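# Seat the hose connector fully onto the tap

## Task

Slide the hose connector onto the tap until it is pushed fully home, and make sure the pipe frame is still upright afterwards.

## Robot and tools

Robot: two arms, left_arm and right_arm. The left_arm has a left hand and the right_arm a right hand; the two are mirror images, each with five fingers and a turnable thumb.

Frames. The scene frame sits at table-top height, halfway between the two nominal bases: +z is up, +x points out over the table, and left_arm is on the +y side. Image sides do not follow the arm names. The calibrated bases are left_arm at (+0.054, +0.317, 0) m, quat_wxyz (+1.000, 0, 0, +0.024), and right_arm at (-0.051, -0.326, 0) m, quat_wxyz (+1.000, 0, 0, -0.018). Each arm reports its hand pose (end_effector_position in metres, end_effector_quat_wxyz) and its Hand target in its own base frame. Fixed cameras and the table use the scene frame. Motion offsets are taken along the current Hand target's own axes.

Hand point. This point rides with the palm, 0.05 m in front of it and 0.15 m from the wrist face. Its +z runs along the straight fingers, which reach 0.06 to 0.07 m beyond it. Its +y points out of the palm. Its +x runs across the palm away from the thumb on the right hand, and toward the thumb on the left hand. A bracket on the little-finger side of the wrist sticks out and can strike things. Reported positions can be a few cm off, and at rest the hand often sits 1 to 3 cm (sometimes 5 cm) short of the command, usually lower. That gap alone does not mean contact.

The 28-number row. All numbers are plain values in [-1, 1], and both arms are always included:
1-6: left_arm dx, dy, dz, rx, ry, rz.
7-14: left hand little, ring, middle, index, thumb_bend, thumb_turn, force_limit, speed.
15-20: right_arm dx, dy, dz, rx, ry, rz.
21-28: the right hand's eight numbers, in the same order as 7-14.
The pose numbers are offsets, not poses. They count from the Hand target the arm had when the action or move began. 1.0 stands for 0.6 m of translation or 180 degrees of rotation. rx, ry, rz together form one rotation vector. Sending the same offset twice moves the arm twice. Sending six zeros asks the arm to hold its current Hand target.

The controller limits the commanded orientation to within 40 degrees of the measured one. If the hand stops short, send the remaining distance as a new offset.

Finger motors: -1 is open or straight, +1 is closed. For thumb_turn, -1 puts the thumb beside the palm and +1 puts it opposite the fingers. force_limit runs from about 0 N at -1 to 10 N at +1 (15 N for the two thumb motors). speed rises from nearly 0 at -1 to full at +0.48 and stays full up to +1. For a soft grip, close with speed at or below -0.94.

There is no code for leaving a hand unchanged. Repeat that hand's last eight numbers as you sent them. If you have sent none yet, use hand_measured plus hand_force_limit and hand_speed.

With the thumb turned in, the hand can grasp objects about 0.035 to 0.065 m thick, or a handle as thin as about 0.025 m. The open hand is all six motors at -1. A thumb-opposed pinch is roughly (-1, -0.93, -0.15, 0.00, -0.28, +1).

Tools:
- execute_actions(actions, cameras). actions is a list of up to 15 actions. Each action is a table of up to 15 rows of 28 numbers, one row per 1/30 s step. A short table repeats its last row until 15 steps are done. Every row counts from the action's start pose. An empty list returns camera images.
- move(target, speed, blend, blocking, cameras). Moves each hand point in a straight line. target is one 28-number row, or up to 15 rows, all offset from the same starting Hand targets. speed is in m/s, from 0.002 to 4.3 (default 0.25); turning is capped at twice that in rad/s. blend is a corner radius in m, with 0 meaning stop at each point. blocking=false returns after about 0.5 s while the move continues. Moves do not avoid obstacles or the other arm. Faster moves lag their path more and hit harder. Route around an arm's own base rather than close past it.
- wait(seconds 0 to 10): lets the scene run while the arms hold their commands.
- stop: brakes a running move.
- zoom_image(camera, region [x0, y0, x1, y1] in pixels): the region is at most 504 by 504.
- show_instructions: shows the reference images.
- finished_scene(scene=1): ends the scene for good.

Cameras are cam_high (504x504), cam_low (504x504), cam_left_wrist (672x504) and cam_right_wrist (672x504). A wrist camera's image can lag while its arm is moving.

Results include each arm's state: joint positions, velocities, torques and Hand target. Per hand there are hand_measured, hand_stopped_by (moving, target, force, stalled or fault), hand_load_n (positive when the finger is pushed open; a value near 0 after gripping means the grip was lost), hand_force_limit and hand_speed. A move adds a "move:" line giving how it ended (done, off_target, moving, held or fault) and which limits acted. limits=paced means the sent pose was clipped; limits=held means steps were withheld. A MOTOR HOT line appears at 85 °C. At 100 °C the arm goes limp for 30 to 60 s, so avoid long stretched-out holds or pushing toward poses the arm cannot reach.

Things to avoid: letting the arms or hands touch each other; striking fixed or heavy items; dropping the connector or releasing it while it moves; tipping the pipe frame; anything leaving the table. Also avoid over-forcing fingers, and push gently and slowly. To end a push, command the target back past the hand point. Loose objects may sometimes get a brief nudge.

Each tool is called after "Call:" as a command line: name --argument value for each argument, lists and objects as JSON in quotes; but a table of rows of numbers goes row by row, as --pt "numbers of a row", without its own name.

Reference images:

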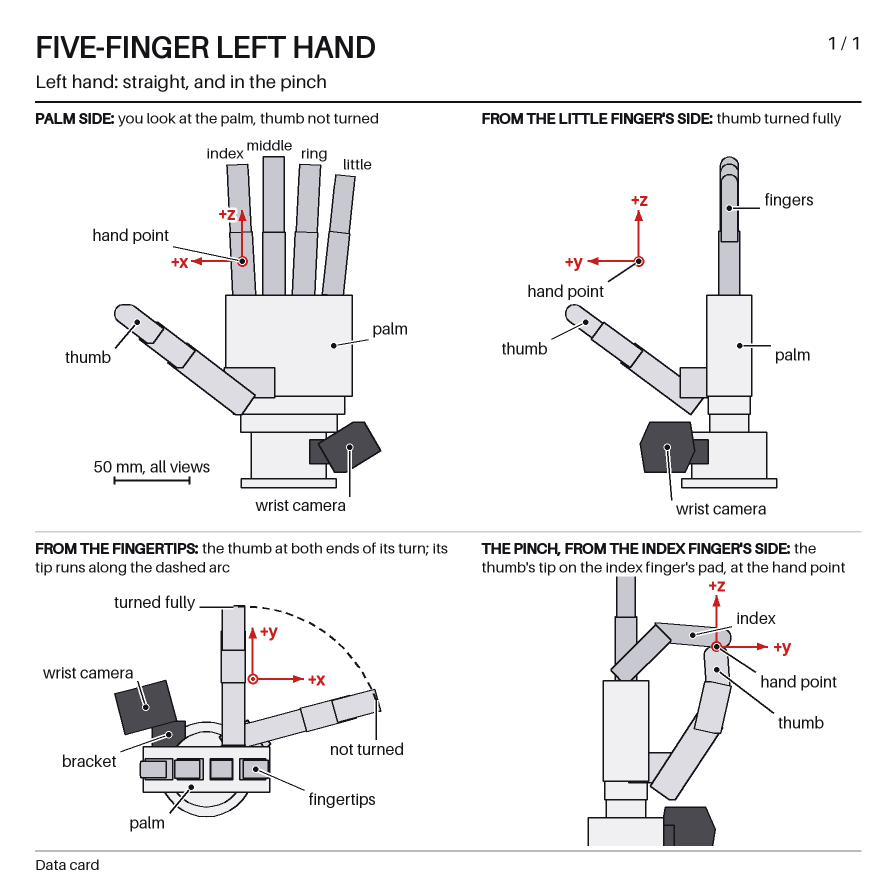

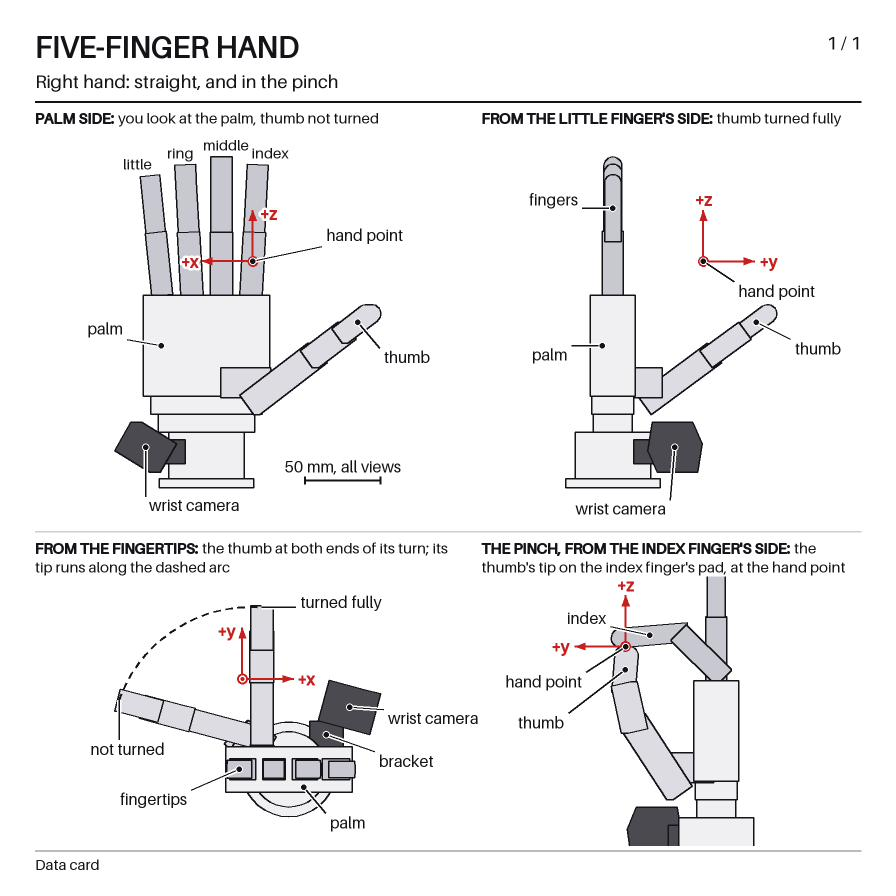

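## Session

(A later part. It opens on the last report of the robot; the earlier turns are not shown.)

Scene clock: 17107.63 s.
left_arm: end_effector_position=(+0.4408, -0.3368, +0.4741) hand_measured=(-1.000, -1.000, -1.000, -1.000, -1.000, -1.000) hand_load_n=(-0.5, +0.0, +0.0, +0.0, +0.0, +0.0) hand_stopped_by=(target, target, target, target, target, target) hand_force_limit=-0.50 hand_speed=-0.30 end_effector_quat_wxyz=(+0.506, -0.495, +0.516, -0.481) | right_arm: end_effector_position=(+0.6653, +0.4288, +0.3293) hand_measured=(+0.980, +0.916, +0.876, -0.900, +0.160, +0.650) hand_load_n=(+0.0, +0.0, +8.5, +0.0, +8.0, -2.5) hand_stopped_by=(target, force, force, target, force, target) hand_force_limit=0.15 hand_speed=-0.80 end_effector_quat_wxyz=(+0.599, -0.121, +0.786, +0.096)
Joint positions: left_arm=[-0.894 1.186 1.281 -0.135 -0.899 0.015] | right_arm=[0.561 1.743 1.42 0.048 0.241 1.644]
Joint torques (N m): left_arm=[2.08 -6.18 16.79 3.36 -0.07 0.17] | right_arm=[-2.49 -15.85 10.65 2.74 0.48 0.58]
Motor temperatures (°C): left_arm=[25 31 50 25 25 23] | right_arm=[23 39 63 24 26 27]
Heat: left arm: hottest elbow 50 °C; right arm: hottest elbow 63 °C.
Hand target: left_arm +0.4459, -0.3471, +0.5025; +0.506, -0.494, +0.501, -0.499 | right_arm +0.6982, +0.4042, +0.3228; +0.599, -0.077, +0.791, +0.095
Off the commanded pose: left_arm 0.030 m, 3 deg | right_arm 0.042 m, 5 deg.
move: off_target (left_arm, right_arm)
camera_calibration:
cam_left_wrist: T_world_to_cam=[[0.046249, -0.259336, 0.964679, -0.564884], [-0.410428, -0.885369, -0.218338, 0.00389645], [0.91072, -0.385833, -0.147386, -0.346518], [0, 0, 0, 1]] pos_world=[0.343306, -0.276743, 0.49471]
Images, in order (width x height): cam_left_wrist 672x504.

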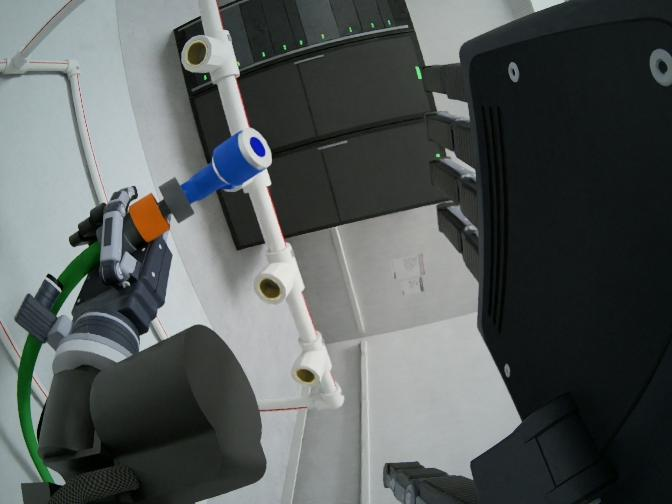

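Call:
move --target '[0,0,0,0,0,0,-1,-1,-1,-1,-1,-1,-0.5,-0.3,0.0062,0.0448,-0.0128,-0.0107,0.0006,-0.0029,0.98,0.98,0.985,-0.9,0.88,0.65,0.15,-0.8]' --speed 0.05 --cameras '["cam_left_wrist"]'

Call:
zoom_image --camera "cam_left_wrist" --region '[145, 185, 185, 225]'

Scene clock: 17209.17 s.
left_arm: end_effector_position=(+0.4408, -0.3368, +0.4741) hand_measured=(-1.000, -1.000, -1.000, -1.000, -1.000, -1.000) hand_load_n=(+0.0, +0.0, +0.0, +0.0, +0.0, +0.0) hand_stopped_by=(target, target, target, target, target, target) hand_force_limit=-0.50 hand_speed=-0.30 end_effector_quat_wxyz=(+0.506, -0.496, +0.516, -0.481) | right_arm: end_effector_position=(+0.6654, +0.4289, +0.3289) hand_measured=(+0.980, +0.916, +0.876, -0.900, +0.160, +0.650) hand_load_n=(+0.5, +0.0, +8.5, +0.0, +8.0, -2.5) hand_stopped_by=(target, force, force, target, force, target) hand_force_limit=0.15 hand_speed=-0.80 end_effector_quat_wxyz=(+0.599, -0.120, +0.786, +0.095)
Joint positions: left_arm=[-0.894 1.186 1.281 -0.135 -0.899 0.015] | right_arm=[0.561 1.744 1.42 0.049 0.242 1.644]
Joint torques (N m): left_arm=[2.08 -6.07 16.81 3.36 -0.07 0.18] | right_arm=[-0.15 -15.62 11.19 2.61 0.38 0.58]
Motor temperatures (°C): left_arm=[25 30 62 25 25 23] | right_arm=[23 39 62 24 26 27]
Heat: left arm: hottest elbow 62 °C; right arm: hottest elbow 62 °C.
Hand target: left_arm +0.4459, -0.3470, +0.5025; +0.506, -0.494, +0.501, -0.499 | right_arm +0.6839, +0.4283, +0.3226; +0.597, -0.091, +0.790, +0.105
Off the commanded pose: left_arm 0.031 m, 3 deg | right_arm 0.019 m, 4 deg.
move: off_target (left_arm, right_arm)
camera_calibration:
cam_left_wrist: T_world_to_cam=[[0.0463219, -0.2594, 0.964658, -0.56489], [-0.410031, -0.885529, -0.218433, 0.00385135], [0.910894, -0.385422, -0.147382, -0.346428], [0, 0, 0, 1]] pos_world=[0.343305, -0.276643, 0.49471]
Images, in order (width x height): cam_left_wrist 672x504.

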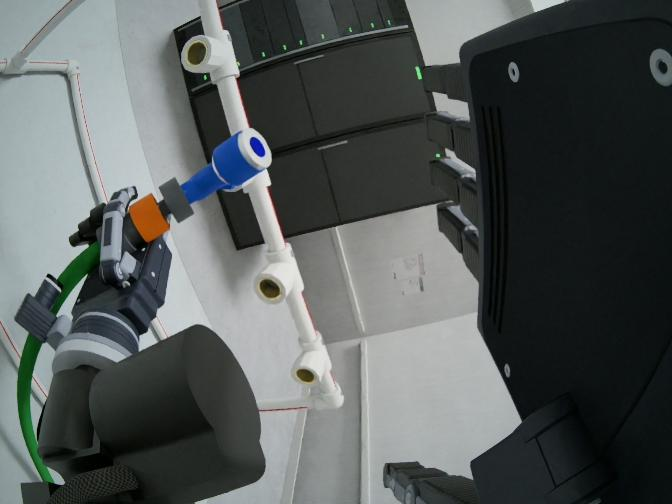

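Scaled by 12.600 from the camera's 672x504 image, which has a finer 960x720 frame.

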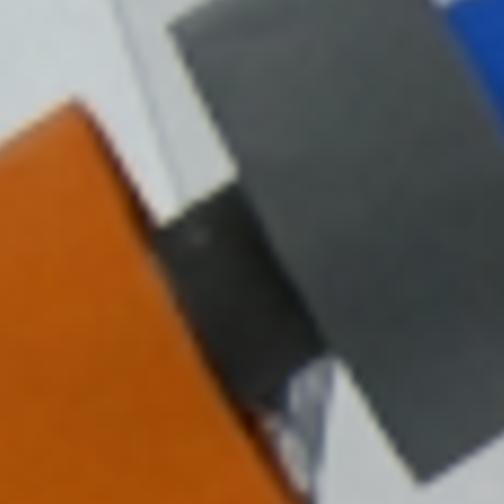

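Call:
move --pt "0 0 0 0 0 0 -1 -1 -1 -1 -1 -1 -0.5 -0.3 -0.1013 0.0088 -0.0174 -0.0036 -0.0269 0.0072 0.98 0.98 0.985 -0.9 0.88 0.65 0.15 -0.8" --pt "0 0 0 0 0 0 -1 -1 -1 -1 -1 -1 -0.5 -0.3 -0.1043 0.0088 -0.0174 -0.0036 -0.0269 0.0167 0.98 0.98 0.985 -0.9 0.88 0.65 0.15 -0.8" --pt "0 0 0 0 0 0 -1 -1 -1 -1 -1 -1 -0.5 -0.3 -0.0983 0.0088 -0.0174 -0.0036 -0.0269 -0.0023 0.98 0.98 0.985 -0.9 0.88 0.65 0.15 -0.8" --pt "0 0 0 0 0 0 -1 -1 -1 -1 -1 -1 -0.5 -0.3 -0.1013 0.0088 -0.0174 -0.0036 -0.0269 0.0072 0.98 0.98 0.985 -0.9 0.88 0.65 0.15 -0.8" --pt "0 0 0 0 0 0 -1 -1 -1 -1 -1 -1 -0.5 -0.3 -0.1013 0.0123 -0.0174 -0.0084 -0.0269 0.0072 0.98 0.98 0.985 -0.9 0.88 0.65 0.15 -0.8" --pt "0 0 0 0 0 0 -1 -1 -1 -1 -1 -1 -0.5 -0.3 -0.1013 0.0053 -0.0174 0.0012 -0.0269 0.0072 0.98 0.98 0.985 -0.9 0.88 0.65 0.15 -0.8" --pt "0 0 0 0 0 0 -1 -1 -1 -1 -1 -1 -0.5 -0.3 -0.1013 0.0088 -0.0174 -0.0036 -0.0269 0.0072 0.98 0.98 0.985 -0.9 0.88 0.65 0.15 -0.8" --speed 0.05 --cameras '["cam_left_wrist"]'

Call:
zoom_image --camera "cam_left_wrist" --region '[145, 185, 185, 225]'

Scene clock: 17261.37 s.
left_arm: end_effector_position=(+0.4408, -0.3368, +0.4741) hand_measured=(-1.000, -1.000, -1.000, -1.000, -1.000, -1.000) hand_load_n=(+0.0, +0.0, +0.0, +0.0, +0.0, +0.0) hand_stopped_by=(target, target, target, target, target, target) hand_force_limit=-0.50 hand_speed=-0.30 end_effector_quat_wxyz=(+0.506, -0.496, +0.516, -0.481) | right_arm: end_effector_position=(+0.6688, +0.4304, +0.3317) hand_measured=(+0.980, +0.916, +0.876, -0.900, +0.160, +0.650) hand_load_n=(+0.0, +0.5, +9.0, +0.0, +7.5, -2.0) hand_stopped_by=(target, force, force, target, force, target) hand_force_limit=0.15 hand_speed=-0.80 end_effector_quat_wxyz=(+0.602, -0.117, +0.784, +0.093)
Joint positions: left_arm=[-0.894 1.186 1.281 -0.135 -0.899 0.015] | right_arm=[0.563 1.751 1.433 0.049 0.252 1.646]
Joint torques (N m): left_arm=[2.08 -6.12 16.83 3.37 -0.07 0.18] | right_arm=[-0.32 -18.96 15.06 2.59 0.01 0.56]
Motor temperatures (°C): left_arm=[25 30 64 25 25 23] | right_arm=[23 38 63 24 25 27]
Heat: left arm: hottest elbow 64 °C; right arm: hottest elbow 63 °C.
Hand target: left_arm +0.4459, -0.3470, +0.5025; +0.506, -0.494, +0.501, -0.499 | right_arm +0.6890, +0.4317, +0.3841; +0.628, -0.081, +0.764, +0.120
Off the commanded pose: left_arm 0.031 m, 3 deg | right_arm 0.056 m, 6 deg.
move: off_target (left_arm, right_arm)
camera_calibration:
cam_left_wrist: T_world_to_cam=[[0.0463219, -0.2594, 0.964658, -0.56489], [-0.410031, -0.885529, -0.218433, 0.00385135], [0.910894, -0.385422, -0.147382, -0.346428], [0, 0, 0, 1]] pos_world=[0.343305, -0.276643, 0.49471]
Images, in order (width x height): cam_left_wrist 672x504.

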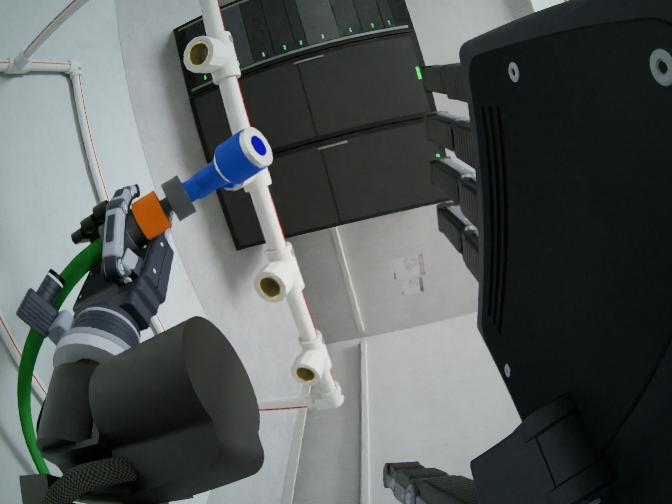

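Scaled by 12.600 from the camera's 672x504 image, which has a finer 960x720 frame.

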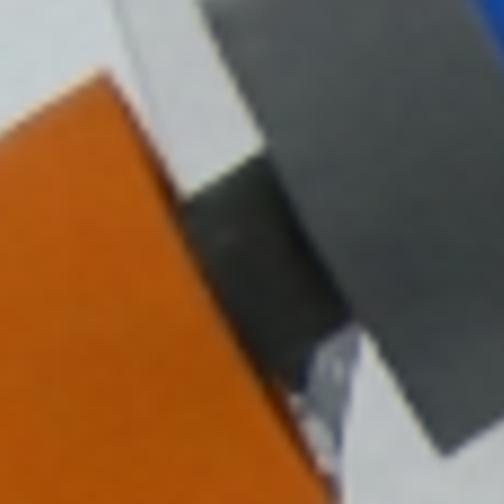

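Call:
move --pt "-0.3012 0 0.0163 0 0.3206 0 -1 -1 -1 -1 -1 -1 -0.5 -0.3 0.0506 -0.0044 0.0087 0.0018 0.0135 -0.0036 0.98 0.98 0.985 -0.9 0.88 0.65 0.15 -0.8" --pt "-0.3012 0.1413 0.0163 0 0.3206 0 -1 -1 -1 -1 -1 1 -0.5 -0.3 0.0506 -0.0044 0.0087 0.0018 0.0135 -0.0036 0.98 0.98 0.985 -0.9 0.88 0.65 0.15 -0.8" --speed 0.15 --blend '[0.03,0]' --cameras '["cam_high","cam_left_wrist"]'

Scene clock: 17343.17 s.
left_arm: end_effector_position=(+0.4514, -0.1691, +0.4322) hand_measured=(-1.000, -1.000, -1.000, -1.000, -1.000, +1.000) hand_load_n=(+0.0, +0.0, +0.0, +0.0, +0.0, +0.0) hand_stopped_by=(target, target, target, target, target, target) hand_force_limit=-0.50 hand_speed=-0.30 end_effector_quat_wxyz=(+0.203, -0.186, +0.682, -0.677) | right_arm: end_effector_position=(+0.6690, +0.4307, +0.3302) hand_measured=(+0.980, +0.916, +0.876, -0.900, +0.160, +0.650) hand_load_n=(+0.0, +0.0, +9.0, +0.0, +7.5, -1.5) hand_stopped_by=(target, force, force, target, force, target) hand_force_limit=0.15 hand_speed=-0.80 end_effector_quat_wxyz=(+0.601, -0.117, +0.785, +0.094)
Joint positions: left_arm=[0.031 1.119 1.099 0.019 1.044 0.026] | right_arm=[0.563 1.753 1.433 0.049 0.251 1.646]
Joint torques (N m): left_arm=[3.31 -5.54 9.96 3.22 0.14 0.11] | right_arm=[-0.03 -17.26 13.52 2.5 0.06 0.55]
Motor temperatures (°C): left_arm=[25 30 63 25 25 23] | right_arm=[23 41 65 24 25 27]
Heat: left arm: hottest elbow 63 °C; right arm: hottest elbow 65 °C.
Hand target: left_arm +0.4565, -0.1652, +0.4202; +0.201, -0.192, +0.683, -0.675 | right_arm +0.6887, +0.4315, +0.3530; +0.613, -0.086, +0.778, +0.113
Off the commanded pose: left_arm 0.013 m, 1 deg | right_arm 0.030 m, 5 deg.
move: off_target (left_arm, right_arm); target 2's new numbers were sent with left_arm's hand 0.013 m and 1 deg from that target
camera_calibration:
cam_left_wrist: T_world_to_cam=[[-0.192146, -0.145623, 0.970502, -0.35714], [-0.969823, -0.123059, -0.210476, 0.525661], [0.150079, -0.981657, -0.117583, -0.0678146], [0, 0, 0, 1]] pos_world=[0.451353, -0.053891, 0.44927]
Images, in order (width x height): cam_high 504x504, cam_left_wrist 672x504.

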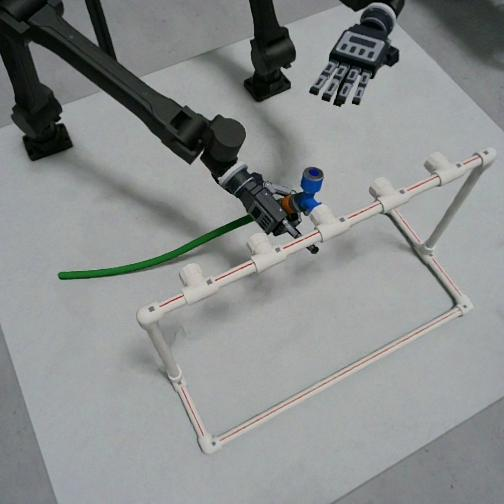

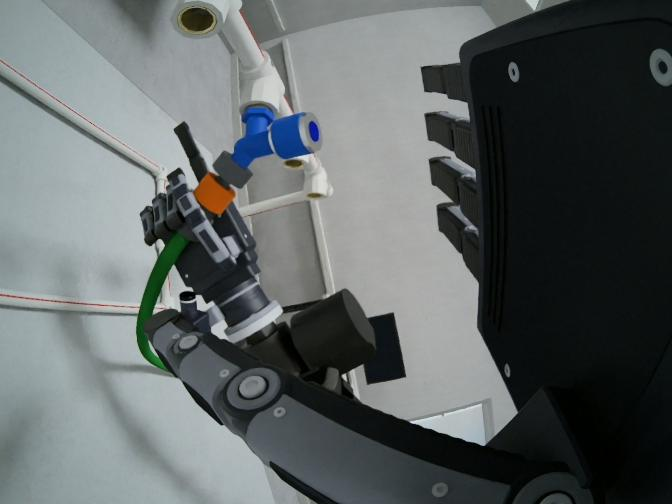

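Call:
move --pt "-0.1312 -0.032 0.1313 -0.0047 -0.3059 -0.0021 -1 -1 -1 -1 -1 1 -0.5 -0.3 0 0 0 0 0 0 0.98 0.98 0.985 -0.9 0.88 0.65 0.15 -0.8" --pt "-0.1607 -0.0038 0.2242 -0.0047 -0.3059 -0.0021 -1 -1 -1 -1 -1 1 -0.5 -0.3 0 0 0 0 0 0 0.98 0.98 0.985 -0.9 0.88 0.65 0.15 -0.8" --speed 0.12 --blend '[0.02,0]' --cameras '["cam_high","cam_left_wrist"]'

Scene clock: 17368.87 s.
left_arm: end_effector_position=(+0.5969, -0.2169, +0.3924) hand_measured=(-1.000, -1.000, -1.000, -1.000, -1.000, +1.000) hand_load_n=(+0.0, -0.5, +0.0, +0.0, +0.0, +0.0) hand_stopped_by=(target, target, target, target, target, target) hand_force_limit=-0.50 hand_speed=-0.30 end_effector_quat_wxyz=(+0.487, -0.491, +0.537, -0.483) | right_arm: end_effector_position=(+0.6690, +0.4307, +0.3302) hand_measured=(+0.980, +0.916, +0.876, -0.900, +0.160, +0.650) hand_load_n=(-0.5, +0.0, +9.0, +0.0, +7.5, -2.0) hand_stopped_by=(target, force, force, target, force, target) hand_force_limit=0.15 hand_speed=-0.80 end_effector_quat_wxyz=(+0.601, -0.117, +0.785, +0.094)
Joint positions: left_arm=[-0.417 1.318 1.202 0.054 -0.376 0.025] | right_arm=[0.563 1.753 1.433 0.049 0.251 1.646]
Joint torques (N m): left_arm=[2.02 -8.64 17.11 3.7 -0.07 -0.03] | right_arm=[-0.26 -17.14 13.55 2.45 0.05 0.56]
Motor temperatures (°C): left_arm=[25 30 56 25 25 23] | right_arm=[23 39 64 24 25 27]
Heat: left arm: hottest elbow 56 °C; right arm: hottest elbow 64 °C.
Hand target: left_arm +0.6098, -0.2274, +0.4232; +0.491, -0.486, +0.517, -0.506 | right_arm +0.6887, +0.4315, +0.3530; +0.613, -0.086, +0.778, +0.113
Off the commanded pose: left_arm 0.035 m, 4 deg | right_arm 0.030 m, 5 deg.
move: off_target (left_arm, right_arm)
camera_calibration:
cam_left_wrist: T_world_to_cam=[[0.0666952, -0.264648, 0.962036, -0.474501], [-0.457469, -0.86498, -0.206234, 0.184125], [0.886721, -0.426347, -0.178758, -0.436541], [0, 0, 0, 1]] pos_world=[0.502969, -0.15243, 0.416424]
Images, in order (width x height): cam_high 504x504, cam_left_wrist 672x504.

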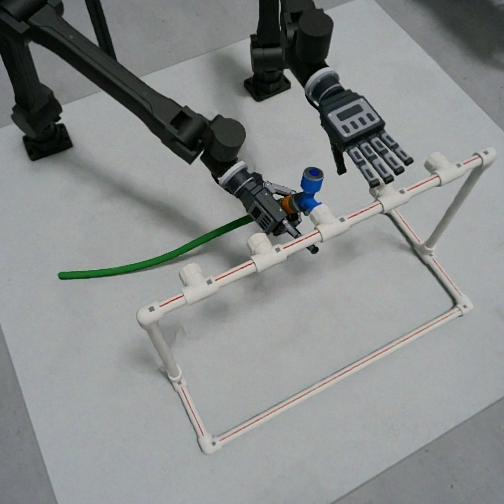

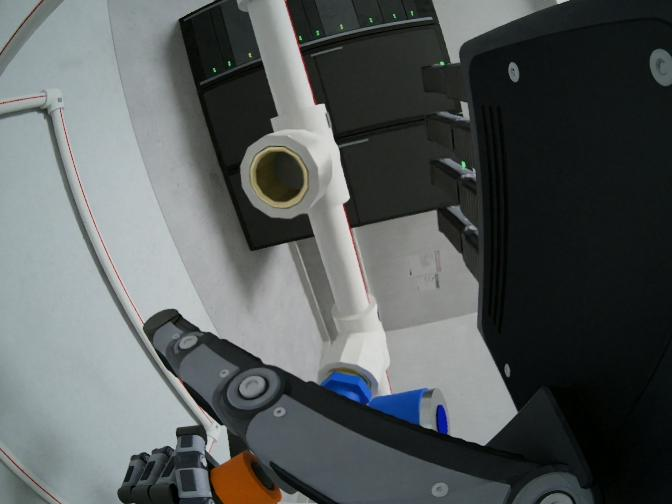

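Call:
move --target '[-0.0087,0.0193,0.12,0.02,0,0,-1,-1,-1,-1,-1,1,-0.5,-0.3,0,0,0,0,0,0,0.98,0.98,0.985,-0.9,0.88,0.65,0.15,-0.8]' --speed 0.06 --cameras '["cam_high","cam_left_wrist"]'

Scene clock: 17391.77 s.
left_arm: end_effector_position=(+0.6644, -0.2245, +0.3859) hand_measured=(-1.000, -1.000, -1.000, -1.000, -1.000, +1.000) hand_load_n=(+0.0, +0.0, +0.0, +0.0, +0.0, +0.0) hand_stopped_by=(target, target, target, target, target, target) hand_force_limit=-0.50 hand_speed=-0.30 end_effector_quat_wxyz=(+0.495, -0.479, +0.516, -0.510) | right_arm: end_effector_position=(+0.6690, +0.4307, +0.3302) hand_measured=(+0.980, +0.916, +0.876, -0.900, +0.160, +0.650) hand_load_n=(+0.0, +0.0, +9.0, +0.0, +7.5, -1.5) hand_stopped_by=(target, force, force, target, force, target) hand_force_limit=0.15 hand_speed=-0.80 end_effector_quat_wxyz=(+0.601, -0.117, +0.785, +0.094)
Joint positions: left_arm=[-0.373 1.484 1.302 0.191 -0.321 0.025] | right_arm=[0.563 1.753 1.433 0.049 0.251 1.646]
Joint torques (N m): left_arm=[3.37 -10.81 17.02 3.73 0.15 0.18] | right_arm=[0.03 -17.08 13.5 2.51 0.05 0.56]
Motor temperatures (°C): left_arm=[25 30 61 25 25 23] | right_arm=[23 39 64 24 25 27]
Heat: left arm: hottest elbow 61 °C; right arm: hottest elbow 64 °C.
Hand target: left_arm +0.6819, -0.2253, +0.4112; +0.506, -0.470, +0.500, -0.522 | right_arm +0.6887, +0.4315, +0.3530; +0.613, -0.086, +0.778, +0.113
Off the commanded pose: left_arm 0.031 m, 3 deg | right_arm 0.030 m, 5 deg.
move: off_target (left_arm, right_arm)
camera_calibration:
cam_left_wrist: T_world_to_cam=[[0.000599137, -0.236978, 0.971515, -0.428327], [-0.453035, -0.866163, -0.211001, 0.205618], [0.891492, -0.440004, -0.107878, -0.53439], [0, 0, 0, 1]] pos_world=[0.569813, -0.158539, 0.401862]
Images, in order (width x height): cam_high 504x504, cam_left_wrist 672x504.

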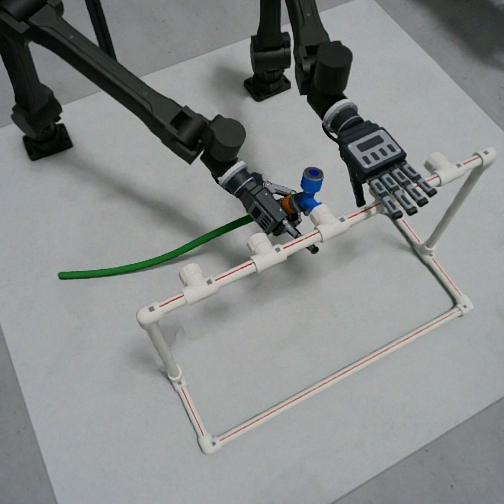

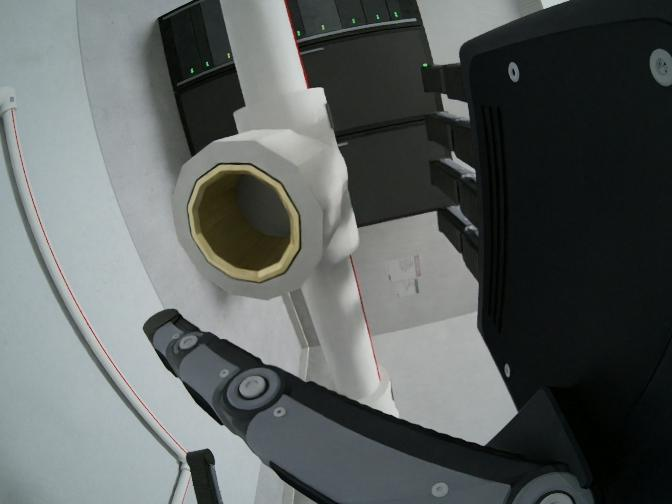

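Call:
move --pt "-0.003 0.045 -0.004 -0.006 0 0 -1 -1 -1 -1 -1 1 -0.5 -0.3 0 0 0 0 0 0 0.98 0.98 0.985 -0.9 0.88 0.65 0.15 -0.8" --pt "-0.003 0.09 -0.006 -0.015 0 0 -1 -1 -1 -1 -1 1 -0.5 -0.3 0 0 0 0 0 0 0.98 0.98 0.985 -0.9 0.88 0.65 0.15 -0.8" --speed 0.05 --cameras '["cam_left_wrist"]'

Scene clock: 17412.83 s.
left_arm: end_effector_position=(+0.6743, -0.2256, +0.3823) hand_measured=(-1.000, -1.000, -1.000, -1.000, -1.000, +1.000) hand_load_n=(+0.0, +0.0, +0.0, +0.0, +0.5, +0.0) hand_stopped_by=(target, target, target, target, target, target) hand_force_limit=-0.50 hand_speed=-0.30 end_effector_quat_wxyz=(+0.499, -0.475, +0.507, -0.518) | right_arm: end_effector_position=(+0.6690, +0.4307, +0.3302) hand_measured=(+0.980, +0.916, +0.876, -0.900, +0.160, +0.650) hand_load_n=(+0.0, +0.0, +9.0, +0.0, +7.5, -1.5) hand_stopped_by=(target, force, force, target, force, target) hand_force_limit=0.15 hand_speed=-0.80 end_effector_quat_wxyz=(+0.601, -0.117, +0.785, +0.094)
Joint positions: left_arm=[-0.368 1.51 1.302 0.245 -0.316 0.025] | right_arm=[0.563 1.753 1.433 0.049 0.251 1.646]
Joint torques (N m): left_arm=[3.31 -11.11 9.98 3.71 0.16 0.02] | right_arm=[-0.09 -17.2 13.49 2.45 0.05 0.55]
Motor temperatures (°C): left_arm=[25 30 59 25 25 23] | right_arm=[23 39 64 24 25 27]
Heat: left arm: hottest elbow 59 °C; right arm: hottest elbow 64 °C.
Hand target: left_arm +0.6815, -0.2226, +0.3569; +0.495, -0.482, +0.513, -0.510 | right_arm +0.6887, +0.4315, +0.3530; +0.613, -0.086, +0.778, +0.113
Off the commanded pose: left_arm 0.026 m, 1 deg | right_arm 0.030 m, 5 deg.
move: off_target (left_arm, right_arm)
camera_calibration:
cam_left_wrist: T_world_to_cam=[[-0.0238906, -0.227614, 0.973458, -0.407202], [-0.447329, -0.868384, -0.214024, 0.205281], [0.894051, -0.440569, -0.081072, -0.556148], [0, 0, 0, 1]] pos_world=[0.579324, -0.159444, 0.395241]
Images, in order (width x height): cam_left_wrist 672x504.

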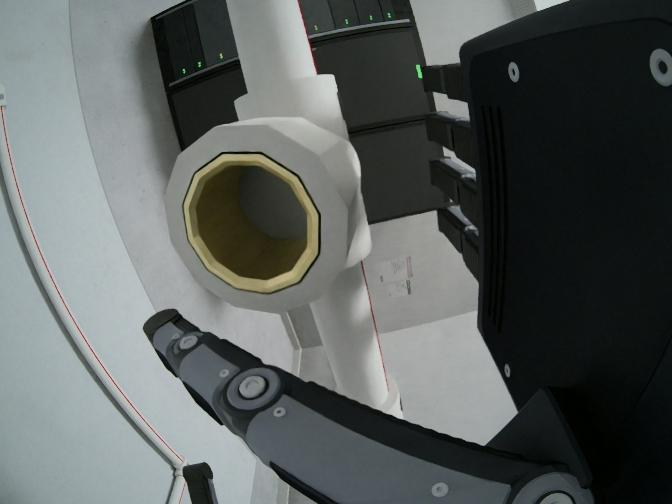

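Call:
move --pt "-0.001 0.045 0.0 -0.008 0 0 -1 -1 -1 -1 -1 1 -0.5 -0.3 0 0 0 0 0 0 0.98 0.98 0.985 -0.9 0.88 0.65 0.15 -0.8" --pt "0.0 0.06 0.022 -0.012 0 0 -1 -1 -1 -1 -1 1 -0.5 -0.3 0 0 0 0 0 0 0.98 0.98 0.985 -0.9 0.88 0.65 0.15 -0.8" --speed 0.05 --cameras '["cam_left_wrist"]'

Scene clock: 17420.90 s.
left_arm: end_effector_position=(+0.6784, -0.2243, +0.3515) hand_measured=(-1.000, -1.000, -1.000, -1.000, -1.000, +1.000) hand_load_n=(-0.5, +0.0, +0.0, +0.0, +0.0, +0.0) hand_stopped_by=(target, target, target, target, target, target) hand_force_limit=-0.50 hand_speed=-0.30 end_effector_quat_wxyz=(+0.494, -0.478, +0.514, -0.513) | right_arm: end_effector_position=(+0.6690, +0.4307, +0.3302) hand_measured=(+0.980, +0.916, +0.876, -0.900, +0.160, +0.650) hand_load_n=(+0.0, +0.0, +9.0, +0.0, +7.5, -1.5) hand_stopped_by=(target, force, force, target, force, target) hand_force_limit=0.15 hand_speed=-0.80 end_effector_quat_wxyz=(+0.601, -0.117, +0.785, +0.094)
Joint positions: left_arm=[-0.361 1.537 1.264 0.287 -0.307 0.023] | right_arm=[0.563 1.753 1.433 0.049 0.251 1.646]
Joint torques (N m): left_arm=[3.6 -9.11 12.46 2.81 0.15 -0.06] | right_arm=[-0.21 -17.08 13.48 2.47 0.05 0.56]
Motor temperatures (°C): left_arm=[25 30 57 25 25 23] | right_arm=[23 39 64 24 25 27]
Heat: left arm: hottest elbow 57 °C; right arm: hottest elbow 64 °C.
Hand target: left_arm +0.6950, -0.2229, +0.3212; +0.485, -0.491, +0.522, -0.500 | right_arm +0.6887, +0.4315, +0.3531; +0.613, -0.086, +0.778, +0.113
Off the commanded pose: left_arm 0.035 m, 3 deg | right_arm 0.030 m, 5 deg.
move: off_target (left_arm, right_arm)
camera_calibration:
cam_left_wrist: T_world_to_cam=[[-0.00513771, -0.232585, 0.972562, -0.390328], [-0.454236, -0.865903, -0.209478, 0.205282], [0.890866, -0.442849, -0.1012, -0.553033], [0, 0, 0, 1]] pos_world=[0.58392, -0.157941, 0.366653]
Images, in order (width x height): cam_left_wrist 672x504.

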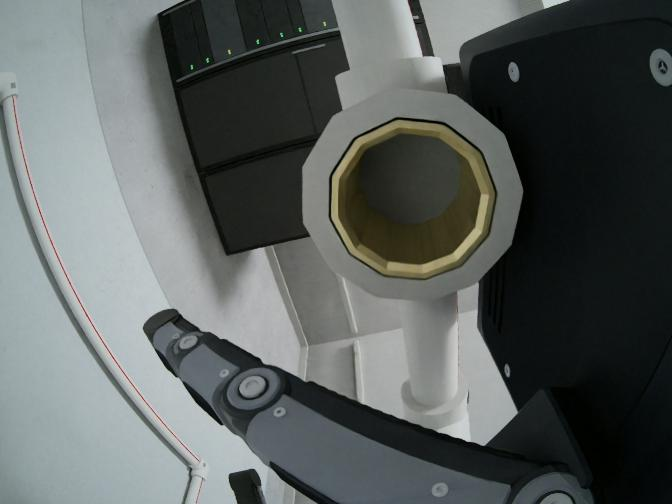

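Call:
move --target '[0.0,0.003,0.032,0.004,0,0,-1,-1,-1,-1,-1,1,-0.5,-0.3,0,0,0,0,0,0,0.98,0.98,0.985,-0.9,0.88,0.65,0.15,-0.8]' --speed 0.05 --cameras '["cam_left_wrist"]'

Scene clock: 17426.33 s.
left_arm: end_effector_position=(+0.6920, -0.2248, +0.3528) hand_measured=(-1.000, -1.000, -1.000, -1.000, -1.000, +1.000) hand_load_n=(+0.0, +0.0, +0.0, +0.0, +0.0, +0.0) hand_stopped_by=(target, target, target, target, target, target) hand_force_limit=-0.50 hand_speed=-0.30 end_effector_quat_wxyz=(+0.497, -0.474, +0.508, -0.520) | right_arm: end_effector_position=(+0.6702, +0.4315, +0.3306) hand_measured=(+0.980, +0.916, +0.876, -0.900, +0.160, +0.650) hand_load_n=(+0.0, +0.0, +9.0, +0.0, +7.5, -1.0) hand_stopped_by=(target, force, force, target, force, target) hand_force_limit=0.15 hand_speed=-0.80 end_effector_quat_wxyz=(+0.602, -0.117, +0.785, +0.094)
Joint positions: left_arm=[-0.353 1.57 1.29 0.316 -0.296 0.023] | right_arm=[0.563 1.756 1.437 0.049 0.251 1.647]
Joint torques (N m): left_arm=[3.72 -8.41 13.65 2.4 0.16 -0.02] | right_arm=[-0.15 -17.44 13.24 2.5 0.05 0.53]
Motor temperatures (°C): left_arm=[25 31 57 25 25 23] | right_arm=[23 39 64 24 25 27]
Heat: left arm: hottest elbow 57 °C; right arm: hottest elbow 64 °C.
Hand target: left_arm +0.7141, -0.2236, +0.3186; +0.488, -0.488, +0.519, -0.503 | right_arm +0.6887, +0.4316, +0.3533; +0.613, -0.086, +0.777, +0.113
Off the commanded pose: left_arm 0.040 m, 3 deg | right_arm 0.029 m, 4 deg.
move: off_target (left_arm, right_arm)
camera_calibration:
cam_left_wrist: T_world_to_cam=[[-0.0250541, -0.22555, 0.973909, -0.376705], [-0.451354, -0.866714, -0.212335, 0.210159], [0.891993, -0.444898, -0.080088, -0.573898], [0, 0, 0, 1]] pos_world=[0.597332, -0.158144, 0.365538]
Images, in order (width x height): cam_left_wrist 672x504.

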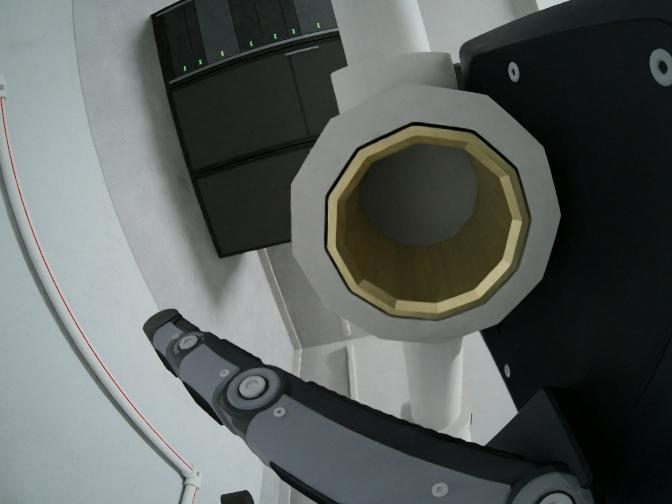

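Call:
move --pt "0 0 0 0 0 0 -1 0.8 0.85 0.8 -1 1 -0.75 -0.85 0 0 0 0 0 0 0.98 0.98 0.985 -0.9 0.88 0.65 0.15 -0.8" --pt "0.0077 0.238 -0.0199 -0.0732 0 0 -1 0.8 0.85 0.8 -1 1 -0.75 -0.85 0 0 0 0 0 0 0.98 0.98 0.985 -0.9 0.88 0.65 0.15 -0.8" --speed 0.08 --cameras '["cam_high","cam_left_wrist"]'

Scene clock: 17445.60 s.
left_arm: end_effector_position=(+0.6959, -0.2250, +0.3489) hand_measured=(-1.000, +0.612, +0.640, +0.800, -1.000, +1.000) hand_load_n=(+0.0, +0.0, +1.5, +0.5, +0.0, +0.0) hand_stopped_by=(target, force, force, target, target, target) hand_force_limit=-0.75 hand_speed=-0.85 end_effector_quat_wxyz=(+0.492, -0.481, +0.502, -0.524) | right_arm: end_effector_position=(+0.6702, +0.4315, +0.3306) hand_measured=(+0.980, +0.916, +0.876, -0.900, +0.160, +0.650) hand_load_n=(+0.0, +0.0, +9.0, +0.0, +7.5, -1.5) hand_stopped_by=(target, force, force, target, force, target) hand_force_limit=0.15 hand_speed=-0.80 end_effector_quat_wxyz=(+0.602, -0.117, +0.785, +0.094)
Joint positions: left_arm=[-0.349 1.581 1.294 0.321 -0.296 0] | right_arm=[0.563 1.756 1.437 0.049 0.251 1.647]
Joint torques (N m): left_arm=[3.02 -4.72 1.77 -0.38 -0.16 -0.47] | right_arm=[-0.26 -17.61 13.24 2.44 0.05 0.54]
Motor temperatures (°C): left_arm=[25 31 56 25 25 23] | right_arm=[23 40 66 24 25 27]
Heat: left arm: hottest elbow 56 °C; right arm: hottest elbow 66 °C.
Hand target: left_arm +0.6998, -0.2253, +0.1762; +0.429, -0.541, +0.573, -0.441 | right_arm +0.6887, +0.4316, +0.3533; +0.613, -0.086, +0.777, +0.113
Off the commanded pose: left_arm 0.173 m, 16 deg | right_arm 0.029 m, 4 deg.
move: off_target (left_arm, right_arm)
camera_calibration:
cam_left_wrist: T_world_to_cam=[[-0.020463, -0.20434, 0.978686, -0.372974], [-0.449872, -0.872313, -0.191536, 0.201363], [0.892859, -0.444203, -0.0740766, -0.580349], [0, 0, 0, 1]] pos_world=[0.601125, -0.158355, 0.360603]
Images, in order (width x height): cam_high 504x504, cam_left_wrist 672x504.

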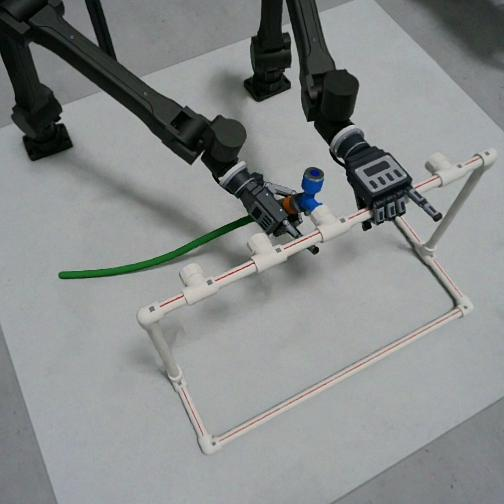

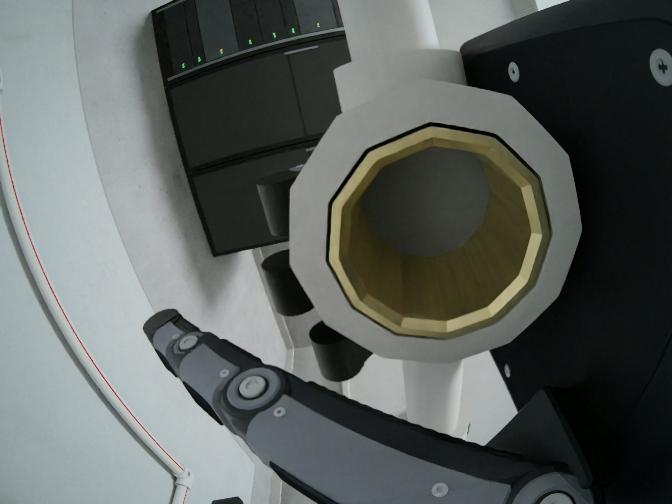

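Call:
move --target '[0.0428,0.0858,-0.0023,-0.01,0,0,-1,0.8,0.85,0.8,-1,1,-0.75,-0.85,-0.1173,0.0108,-0.0188,-0.0052,-0.0391,0.0104,0.98,0.98,0.985,-0.9,0.88,0.65,0.15,-0.8]' --speed 0.05 --cameras '["cam_high"]'

Call:
zoom_image --camera "cam_high" --region '[255, 155, 335, 235]'

Scene clock: 17505.70 s.
left_arm: end_effector_position=(+0.6951, -0.2240, +0.3461) hand_measured=(-1.000, +0.612, +0.640, +0.800, -1.000, +1.000) hand_load_n=(+0.0, +0.5, +1.5, +1.5, +0.0, +0.0) hand_stopped_by=(target, force, force, target, target, target) hand_force_limit=-0.75 hand_speed=-0.85 end_effector_quat_wxyz=(+0.503, -0.486, +0.482, -0.528) | right_arm: end_effector_position=(+0.6691, +0.4328, +0.3320) hand_measured=(+0.980, +0.916, +0.876, -0.900, +0.160, +0.650) hand_load_n=(+0.0, +0.0, +8.5, +0.0, +8.0, -2.5) hand_stopped_by=(target, force, force, target, force, target) hand_force_limit=0.15 hand_speed=-0.80 end_effector_quat_wxyz=(+0.602, -0.118, +0.784, +0.097)
Joint positions: left_arm=[-0.359 1.586 1.266 0.388 -0.339 -0.006] | right_arm=[0.564 1.755 1.437 0.051 0.246 1.647]
Joint torques (N m): left_arm=[0.03 -2.96 -2.02 -0.88 -0.3 -0.57] | right_arm=[-0.26 -21.01 16.43 4.19 0.1 0.54]
Motor temperatures (°C): left_arm=[25 30 45 25 25 23] | right_arm=[23 40 68 24 25 27]
Heat: left arm: hottest elbow 45 °C; right arm: hottest elbow 68 °C.
Hand target: left_arm +0.6849, -0.2495, +0.1262; +0.421, -0.548, +0.580, -0.431 | right_arm +0.6929, +0.4343, +0.4247; +0.657, -0.071, +0.739, +0.134
Off the commanded pose: left_arm 0.222 m, 20 deg | right_arm 0.096 m, 11 deg.
move: off_target (left_arm, right_arm)
Images, in order (width x height): cam_high 504x504.

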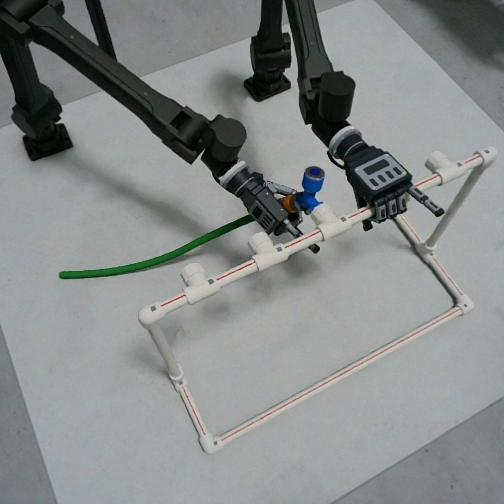

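Scaled by 6.300.

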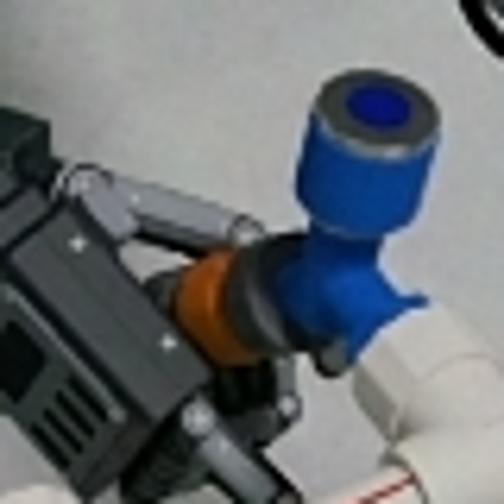

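Call:
move --target '[0,0,0,0,0,0,-1,0.8,0.85,0.8,-1,1,-0.75,-0.85,-0.09,0.0123,0.0003,-0.0037,-0.0276,0.0074,0.98,0.98,0.985,-0.9,0.88,0.65,0.15,-0.8]' --speed 0.05 --cameras '["cam_high"]'

Call:
zoom_image --camera "cam_high" --region '[255, 155, 335, 235]'

Scene clock: 17536.90 s.
left_arm: end_effector_position=(+0.6950, -0.2242, +0.3461) hand_measured=(-1.000, +0.612, +0.640, +0.800, -1.000, +1.000) hand_load_n=(+0.0, +0.5, +1.5, +1.5, +0.0, +0.0) hand_stopped_by=(target, force, force, target, target, target) hand_force_limit=-0.75 hand_speed=-0.85 end_effector_quat_wxyz=(+0.503, -0.486, +0.482, -0.528) | right_arm: end_effector_position=(+0.6690, +0.4331, +0.3341) hand_measured=(+0.980, +0.916, +0.876, -0.900, +0.160, +0.650) hand_load_n=(+0.0, +0.0, +8.5, +0.0, +8.0, -2.5) hand_stopped_by=(target, force, force, target, force, target) hand_force_limit=0.15 hand_speed=-0.80 end_effector_quat_wxyz=(+0.604, -0.118, +0.782, +0.098)
Joint positions: left_arm=[-0.36 1.586 1.266 0.388 -0.339 -0.006] | right_arm=[0.564 1.754 1.437 0.056 0.244 1.647]
Joint torques (N m): left_arm=[0.09 -2.84 -2.02 -0.8 -0.29 -0.57] | right_arm=[-0.26 -23.24 19.22 5.08 0.08 0.54]
Motor temperatures (°C): left_arm=[25 30 43 25 25 24] | right_arm=[23 41 73 24 25 27]
Heat: left arm: hottest elbow 43 °C; right arm: hottest elbow 73 °C.
Hand target: left_arm +0.6848, -0.2497, +0.1262; +0.421, -0.548, +0.580, -0.431 | right_arm +0.6980, +0.4375, +0.4788; +0.686, -0.060, +0.710, +0.149
Off the commanded pose: left_arm 0.222 m, 20 deg | right_arm 0.148 m, 15 deg.
move: off_target (left_arm, right_arm)
Images, in order (width x height): cam_high 504x504.

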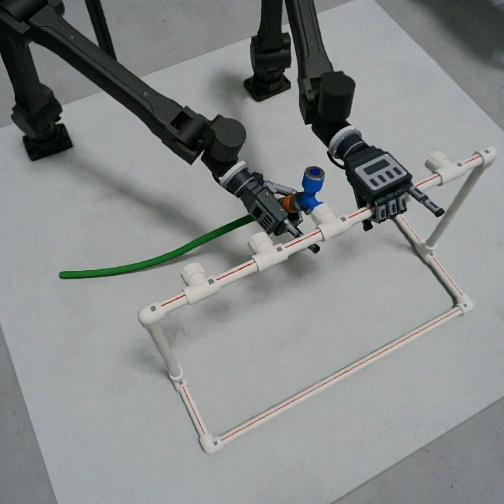

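Scaled by 6.300.

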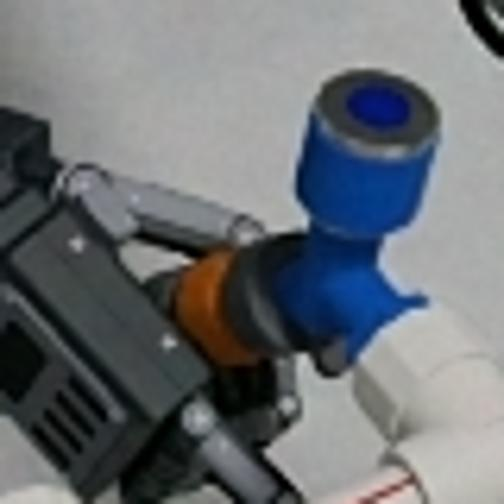

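Call:
move --target '[0,0,0,0,0,0,-1,0.8,0.85,0.8,-1,1,-0.75,-0.85,-0.0893,0.0143,0.0082,-0.0037,-0.0276,0.0074,0.98,0.98,0.985,-0.9,0.88,0.65,0.15,-0.8]' --speed 0.05 --cameras '["cam_high"]'

Call:
zoom_image --camera "cam_high" --region '[255, 155, 335, 235]'

Scene clock: 17553.90 s.
left_arm: end_effector_position=(+0.6950, -0.2242, +0.3461) hand_measured=(-1.000, +0.612, +0.640, +0.800, -1.000, +1.000) hand_load_n=(+0.0, +0.5, +1.5, +1.5, +0.0, +0.0) hand_stopped_by=(target, force, force, target, target, target) hand_force_limit=-0.75 hand_speed=-0.85 end_effector_quat_wxyz=(+0.503, -0.486, +0.482, -0.528) | right_arm: end_effector_position=(+0.6687, +0.4334, +0.3369) hand_measured=(+0.980, +0.916, +0.876, -0.900, +0.160, +0.650) hand_load_n=(+0.0, +0.0, +9.0, +0.0, +7.5, -2.5) hand_stopped_by=(target, force, force, target, force, target) hand_force_limit=0.15 hand_speed=-0.80 end_effector_quat_wxyz=(+0.607, -0.118, +0.780, +0.100)
Joint positions: left_arm=[-0.36 1.586 1.266 0.388 -0.339 -0.006] | right_arm=[0.564 1.753 1.437 0.062 0.242 1.647]
Joint torques (N m): left_arm=[0.09 -2.84 -2.02 -0.81 -0.29 -0.57] | right_arm=[-0.21 -25.64 21.74 6.01 0.02 0.57]
Motor temperatures (°C): left_arm=[25 30 42 25 25 24] | right_arm=[23 40 78 24 25 27]
Heat: left arm: hottest elbow 42 °C; right arm: hottest elbow 78 °C.
Hand target: left_arm +0.6848, -0.2497, +0.1262; +0.421, -0.548, +0.580, -0.431 | right_arm +0.7028, +0.4407, +0.5332; +0.714, -0.049, +0.679, +0.164
Off the commanded pose: left_arm 0.222 m, 20 deg | right_arm 0.199 m, 20 deg.
move: off_target (left_arm, right_arm)
Images, in order (width x height): cam_high 504x504.

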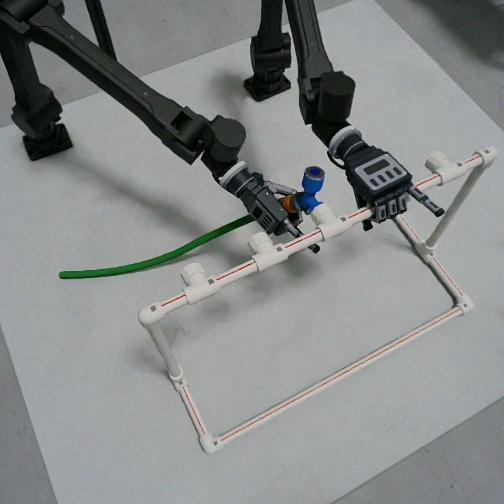

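Scaled by 6.300.

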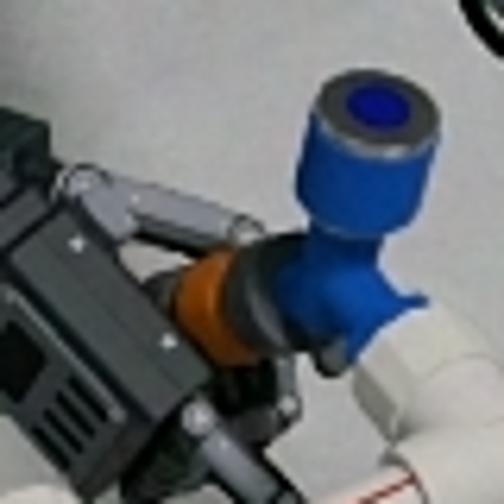

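Call:
move --pt "0 0 0 0 0 0 -1 0.8 0.85 0.8 -1 1 -0.75 -0.85 -0.005 0 0 0 0 0.0159 0.98 0.98 0.985 -0.9 0.88 0.65 0.15 -0.8" --pt "0 0 0 0 0 0 -1 0.8 0.85 0.8 -1 1 -0.75 -0.85 0.005 0 0 0 0 -0.0159 0.98 0.98 0.985 -0.9 0.88 0.65 0.15 -0.8" --pt "0 0 0 0 0 0 -1 0.8 0.85 0.8 -1 1 -0.75 -0.85 0 0.007 0 -0.0095 0 0 0.98 0.98 0.985 -0.9 0.88 0.65 0.15 -0.8" --pt "0 0 0 0 0 0 -1 0.8 0.85 0.8 -1 1 -0.75 -0.85 0 -0.007 0 0.0095 0 0 0.98 0.98 0.985 -0.9 0.88 0.65 0.15 -0.8" --pt "0 0 0 0 0 0 -1 0.8 0.85 0.8 -1 1 -0.75 -0.85 0 0 0 0 0 0 0.98 0.98 0.985 -0.9 0.88 0.65 0.15 -0.8" --speed 0.08 --cameras '["cam_high"]'

Call:
zoom_image --camera "cam_high" --region '[255, 155, 335, 235]'

Scene clock: 17584.03 s.
left_arm: end_effector_position=(+0.6950, -0.2237, +0.3461) hand_measured=(-1.000, +0.612, +0.640, +0.800, -1.000, +1.000) hand_load_n=(+0.0, +0.5, +1.5, +1.5, +0.5, +0.0) hand_stopped_by=(target, force, force, target, target, target) hand_force_limit=-0.75 hand_speed=-0.85 end_effector_quat_wxyz=(+0.504, -0.487, +0.480, -0.528) | right_arm: end_effector_position=(+0.6692, +0.4338, +0.3392) hand_measured=(+0.980, +0.916, +0.876, -0.900, +0.160, +0.650) hand_load_n=(+0.0, +0.0, +9.0, +0.0, +7.0, -1.5) hand_stopped_by=(target, force, force, target, force, target) hand_force_limit=0.15 hand_speed=-0.80 end_effector_quat_wxyz=(+0.612, -0.123, +0.775, +0.096)
Joint positions: left_arm=[-0.36 1.586 1.266 0.39 -0.342 -0.007] | right_arm=[0.564 1.753 1.438 0.073 0.245 1.629]
Joint torques (N m): left_arm=[0.09 -2.9 -1.96 -0.88 -0.17 -0.57] | right_arm=[-0.38 -25.47 21.94 5.6 -0.15 0.73]
Motor temperatures (°C): left_arm=[25 30 41 25 25 24] | right_arm=[23 41 87 25 25 27]
Heat: left arm: hottest elbow 41 °C; right arm: hottest elbow 87 °C. Fold the right arm in close to its base, or ease its load, before you think long.
Hand target: left_arm +0.6848, -0.2497, +0.1263; +0.421, -0.548, +0.580, -0.432 | right_arm +0.7029, +0.4407, +0.5330; +0.714, -0.050, +0.679, +0.164
Off the commanded pose: left_arm 0.222 m, 20 deg | right_arm 0.197 m, 20 deg.
MOTOR HOT: joint 3 (elbow) of the right arm reports 87 °C; the controller stops that arm at 100 °C. To cool a motor, set the load down, stop pushing, or move to a pose that needs little force.
move: off_target (left_arm, right_arm)
Images, in order (width x height): cam_high 504x504.

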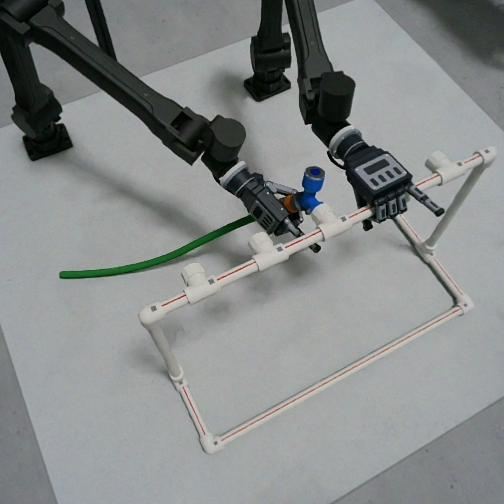

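Scaled by 6.300.

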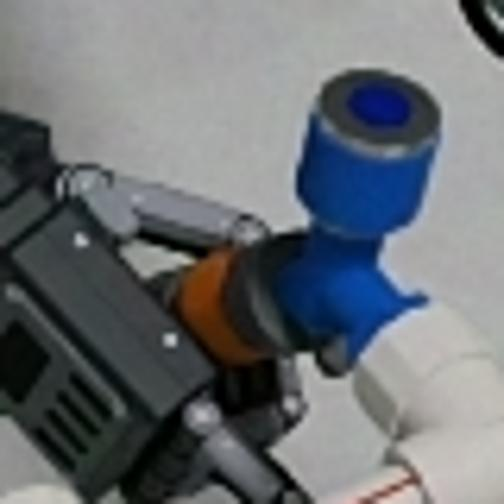

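Call:
move --target '[0,0,0,0,0,0,-1,0.8,0.85,0.8,-1,1,-0.75,-0.85,0.1786,-0.0286,-0.0164,0.0074,0.0552,-0.0148,0.98,0.98,0.985,-0.9,0.88,0.65,0.15,-0.8]' --speed 0.1 --cameras '["cam_high"]'

Scene clock: 17643.33 s.
left_arm: end_effector_position=(+0.6950, -0.2237, +0.3461) hand_measured=(-1.000, +0.612, +0.640, +0.800, -1.000, +1.000) hand_load_n=(+0.0, +0.5, +1.5, +2.0, +0.0, +0.0) hand_stopped_by=(target, force, force, target, target, target) hand_force_limit=-0.75 hand_speed=-0.85 end_effector_quat_wxyz=(+0.504, -0.487, +0.480, -0.528) | right_arm: end_effector_position=(+0.6701, +0.4335, +0.3355) hand_measured=(+0.980, +0.916, +0.876, -0.900, +0.160, +0.650) hand_load_n=(+0.0, +0.0, +8.0, +0.0, +7.5, -2.0) hand_stopped_by=(target, force, force, target, force, target) hand_force_limit=0.15 hand_speed=-0.80 end_effector_quat_wxyz=(+0.609, -0.124, +0.777, +0.096)
Joint positions: left_arm=[-0.36 1.586 1.266 0.39 -0.342 -0.007] | right_arm=[0.562 1.757 1.438 0.071 0.239 1.63]
Joint torques (N m): left_arm=[0.09 -2.84 -1.95 -0.85 -0.17 -0.57] | right_arm=[-0.09 -19.49 18.41 3.41 0.28 0.7]
Motor temperatures (°C): left_arm=[25 29 40 25 25 24] | right_arm=[23 41 88 25 25 27]
Heat: left arm: hottest elbow 40 °C; right arm: hottest elbow 88 °C. Fold the right arm in close to its base, or ease its load, before you think long.
Hand target: left_arm +0.6848, -0.2497, +0.1263; +0.421, -0.548, +0.580, -0.432 | right_arm +0.7015, +0.4393, +0.4240; +0.657, -0.071, +0.739, +0.134
Off the commanded pose: left_arm 0.222 m, 20 deg | right_arm 0.094 m, 10 deg.
MOTOR HOT: still on. Joint 3 (elbow) of the right arm reports 88 °C.
move: off_target (left_arm, right_arm)
Images, in order (width x height): cam_high 504x504.

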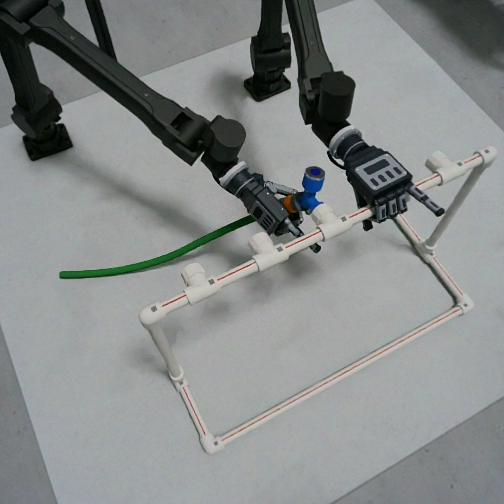

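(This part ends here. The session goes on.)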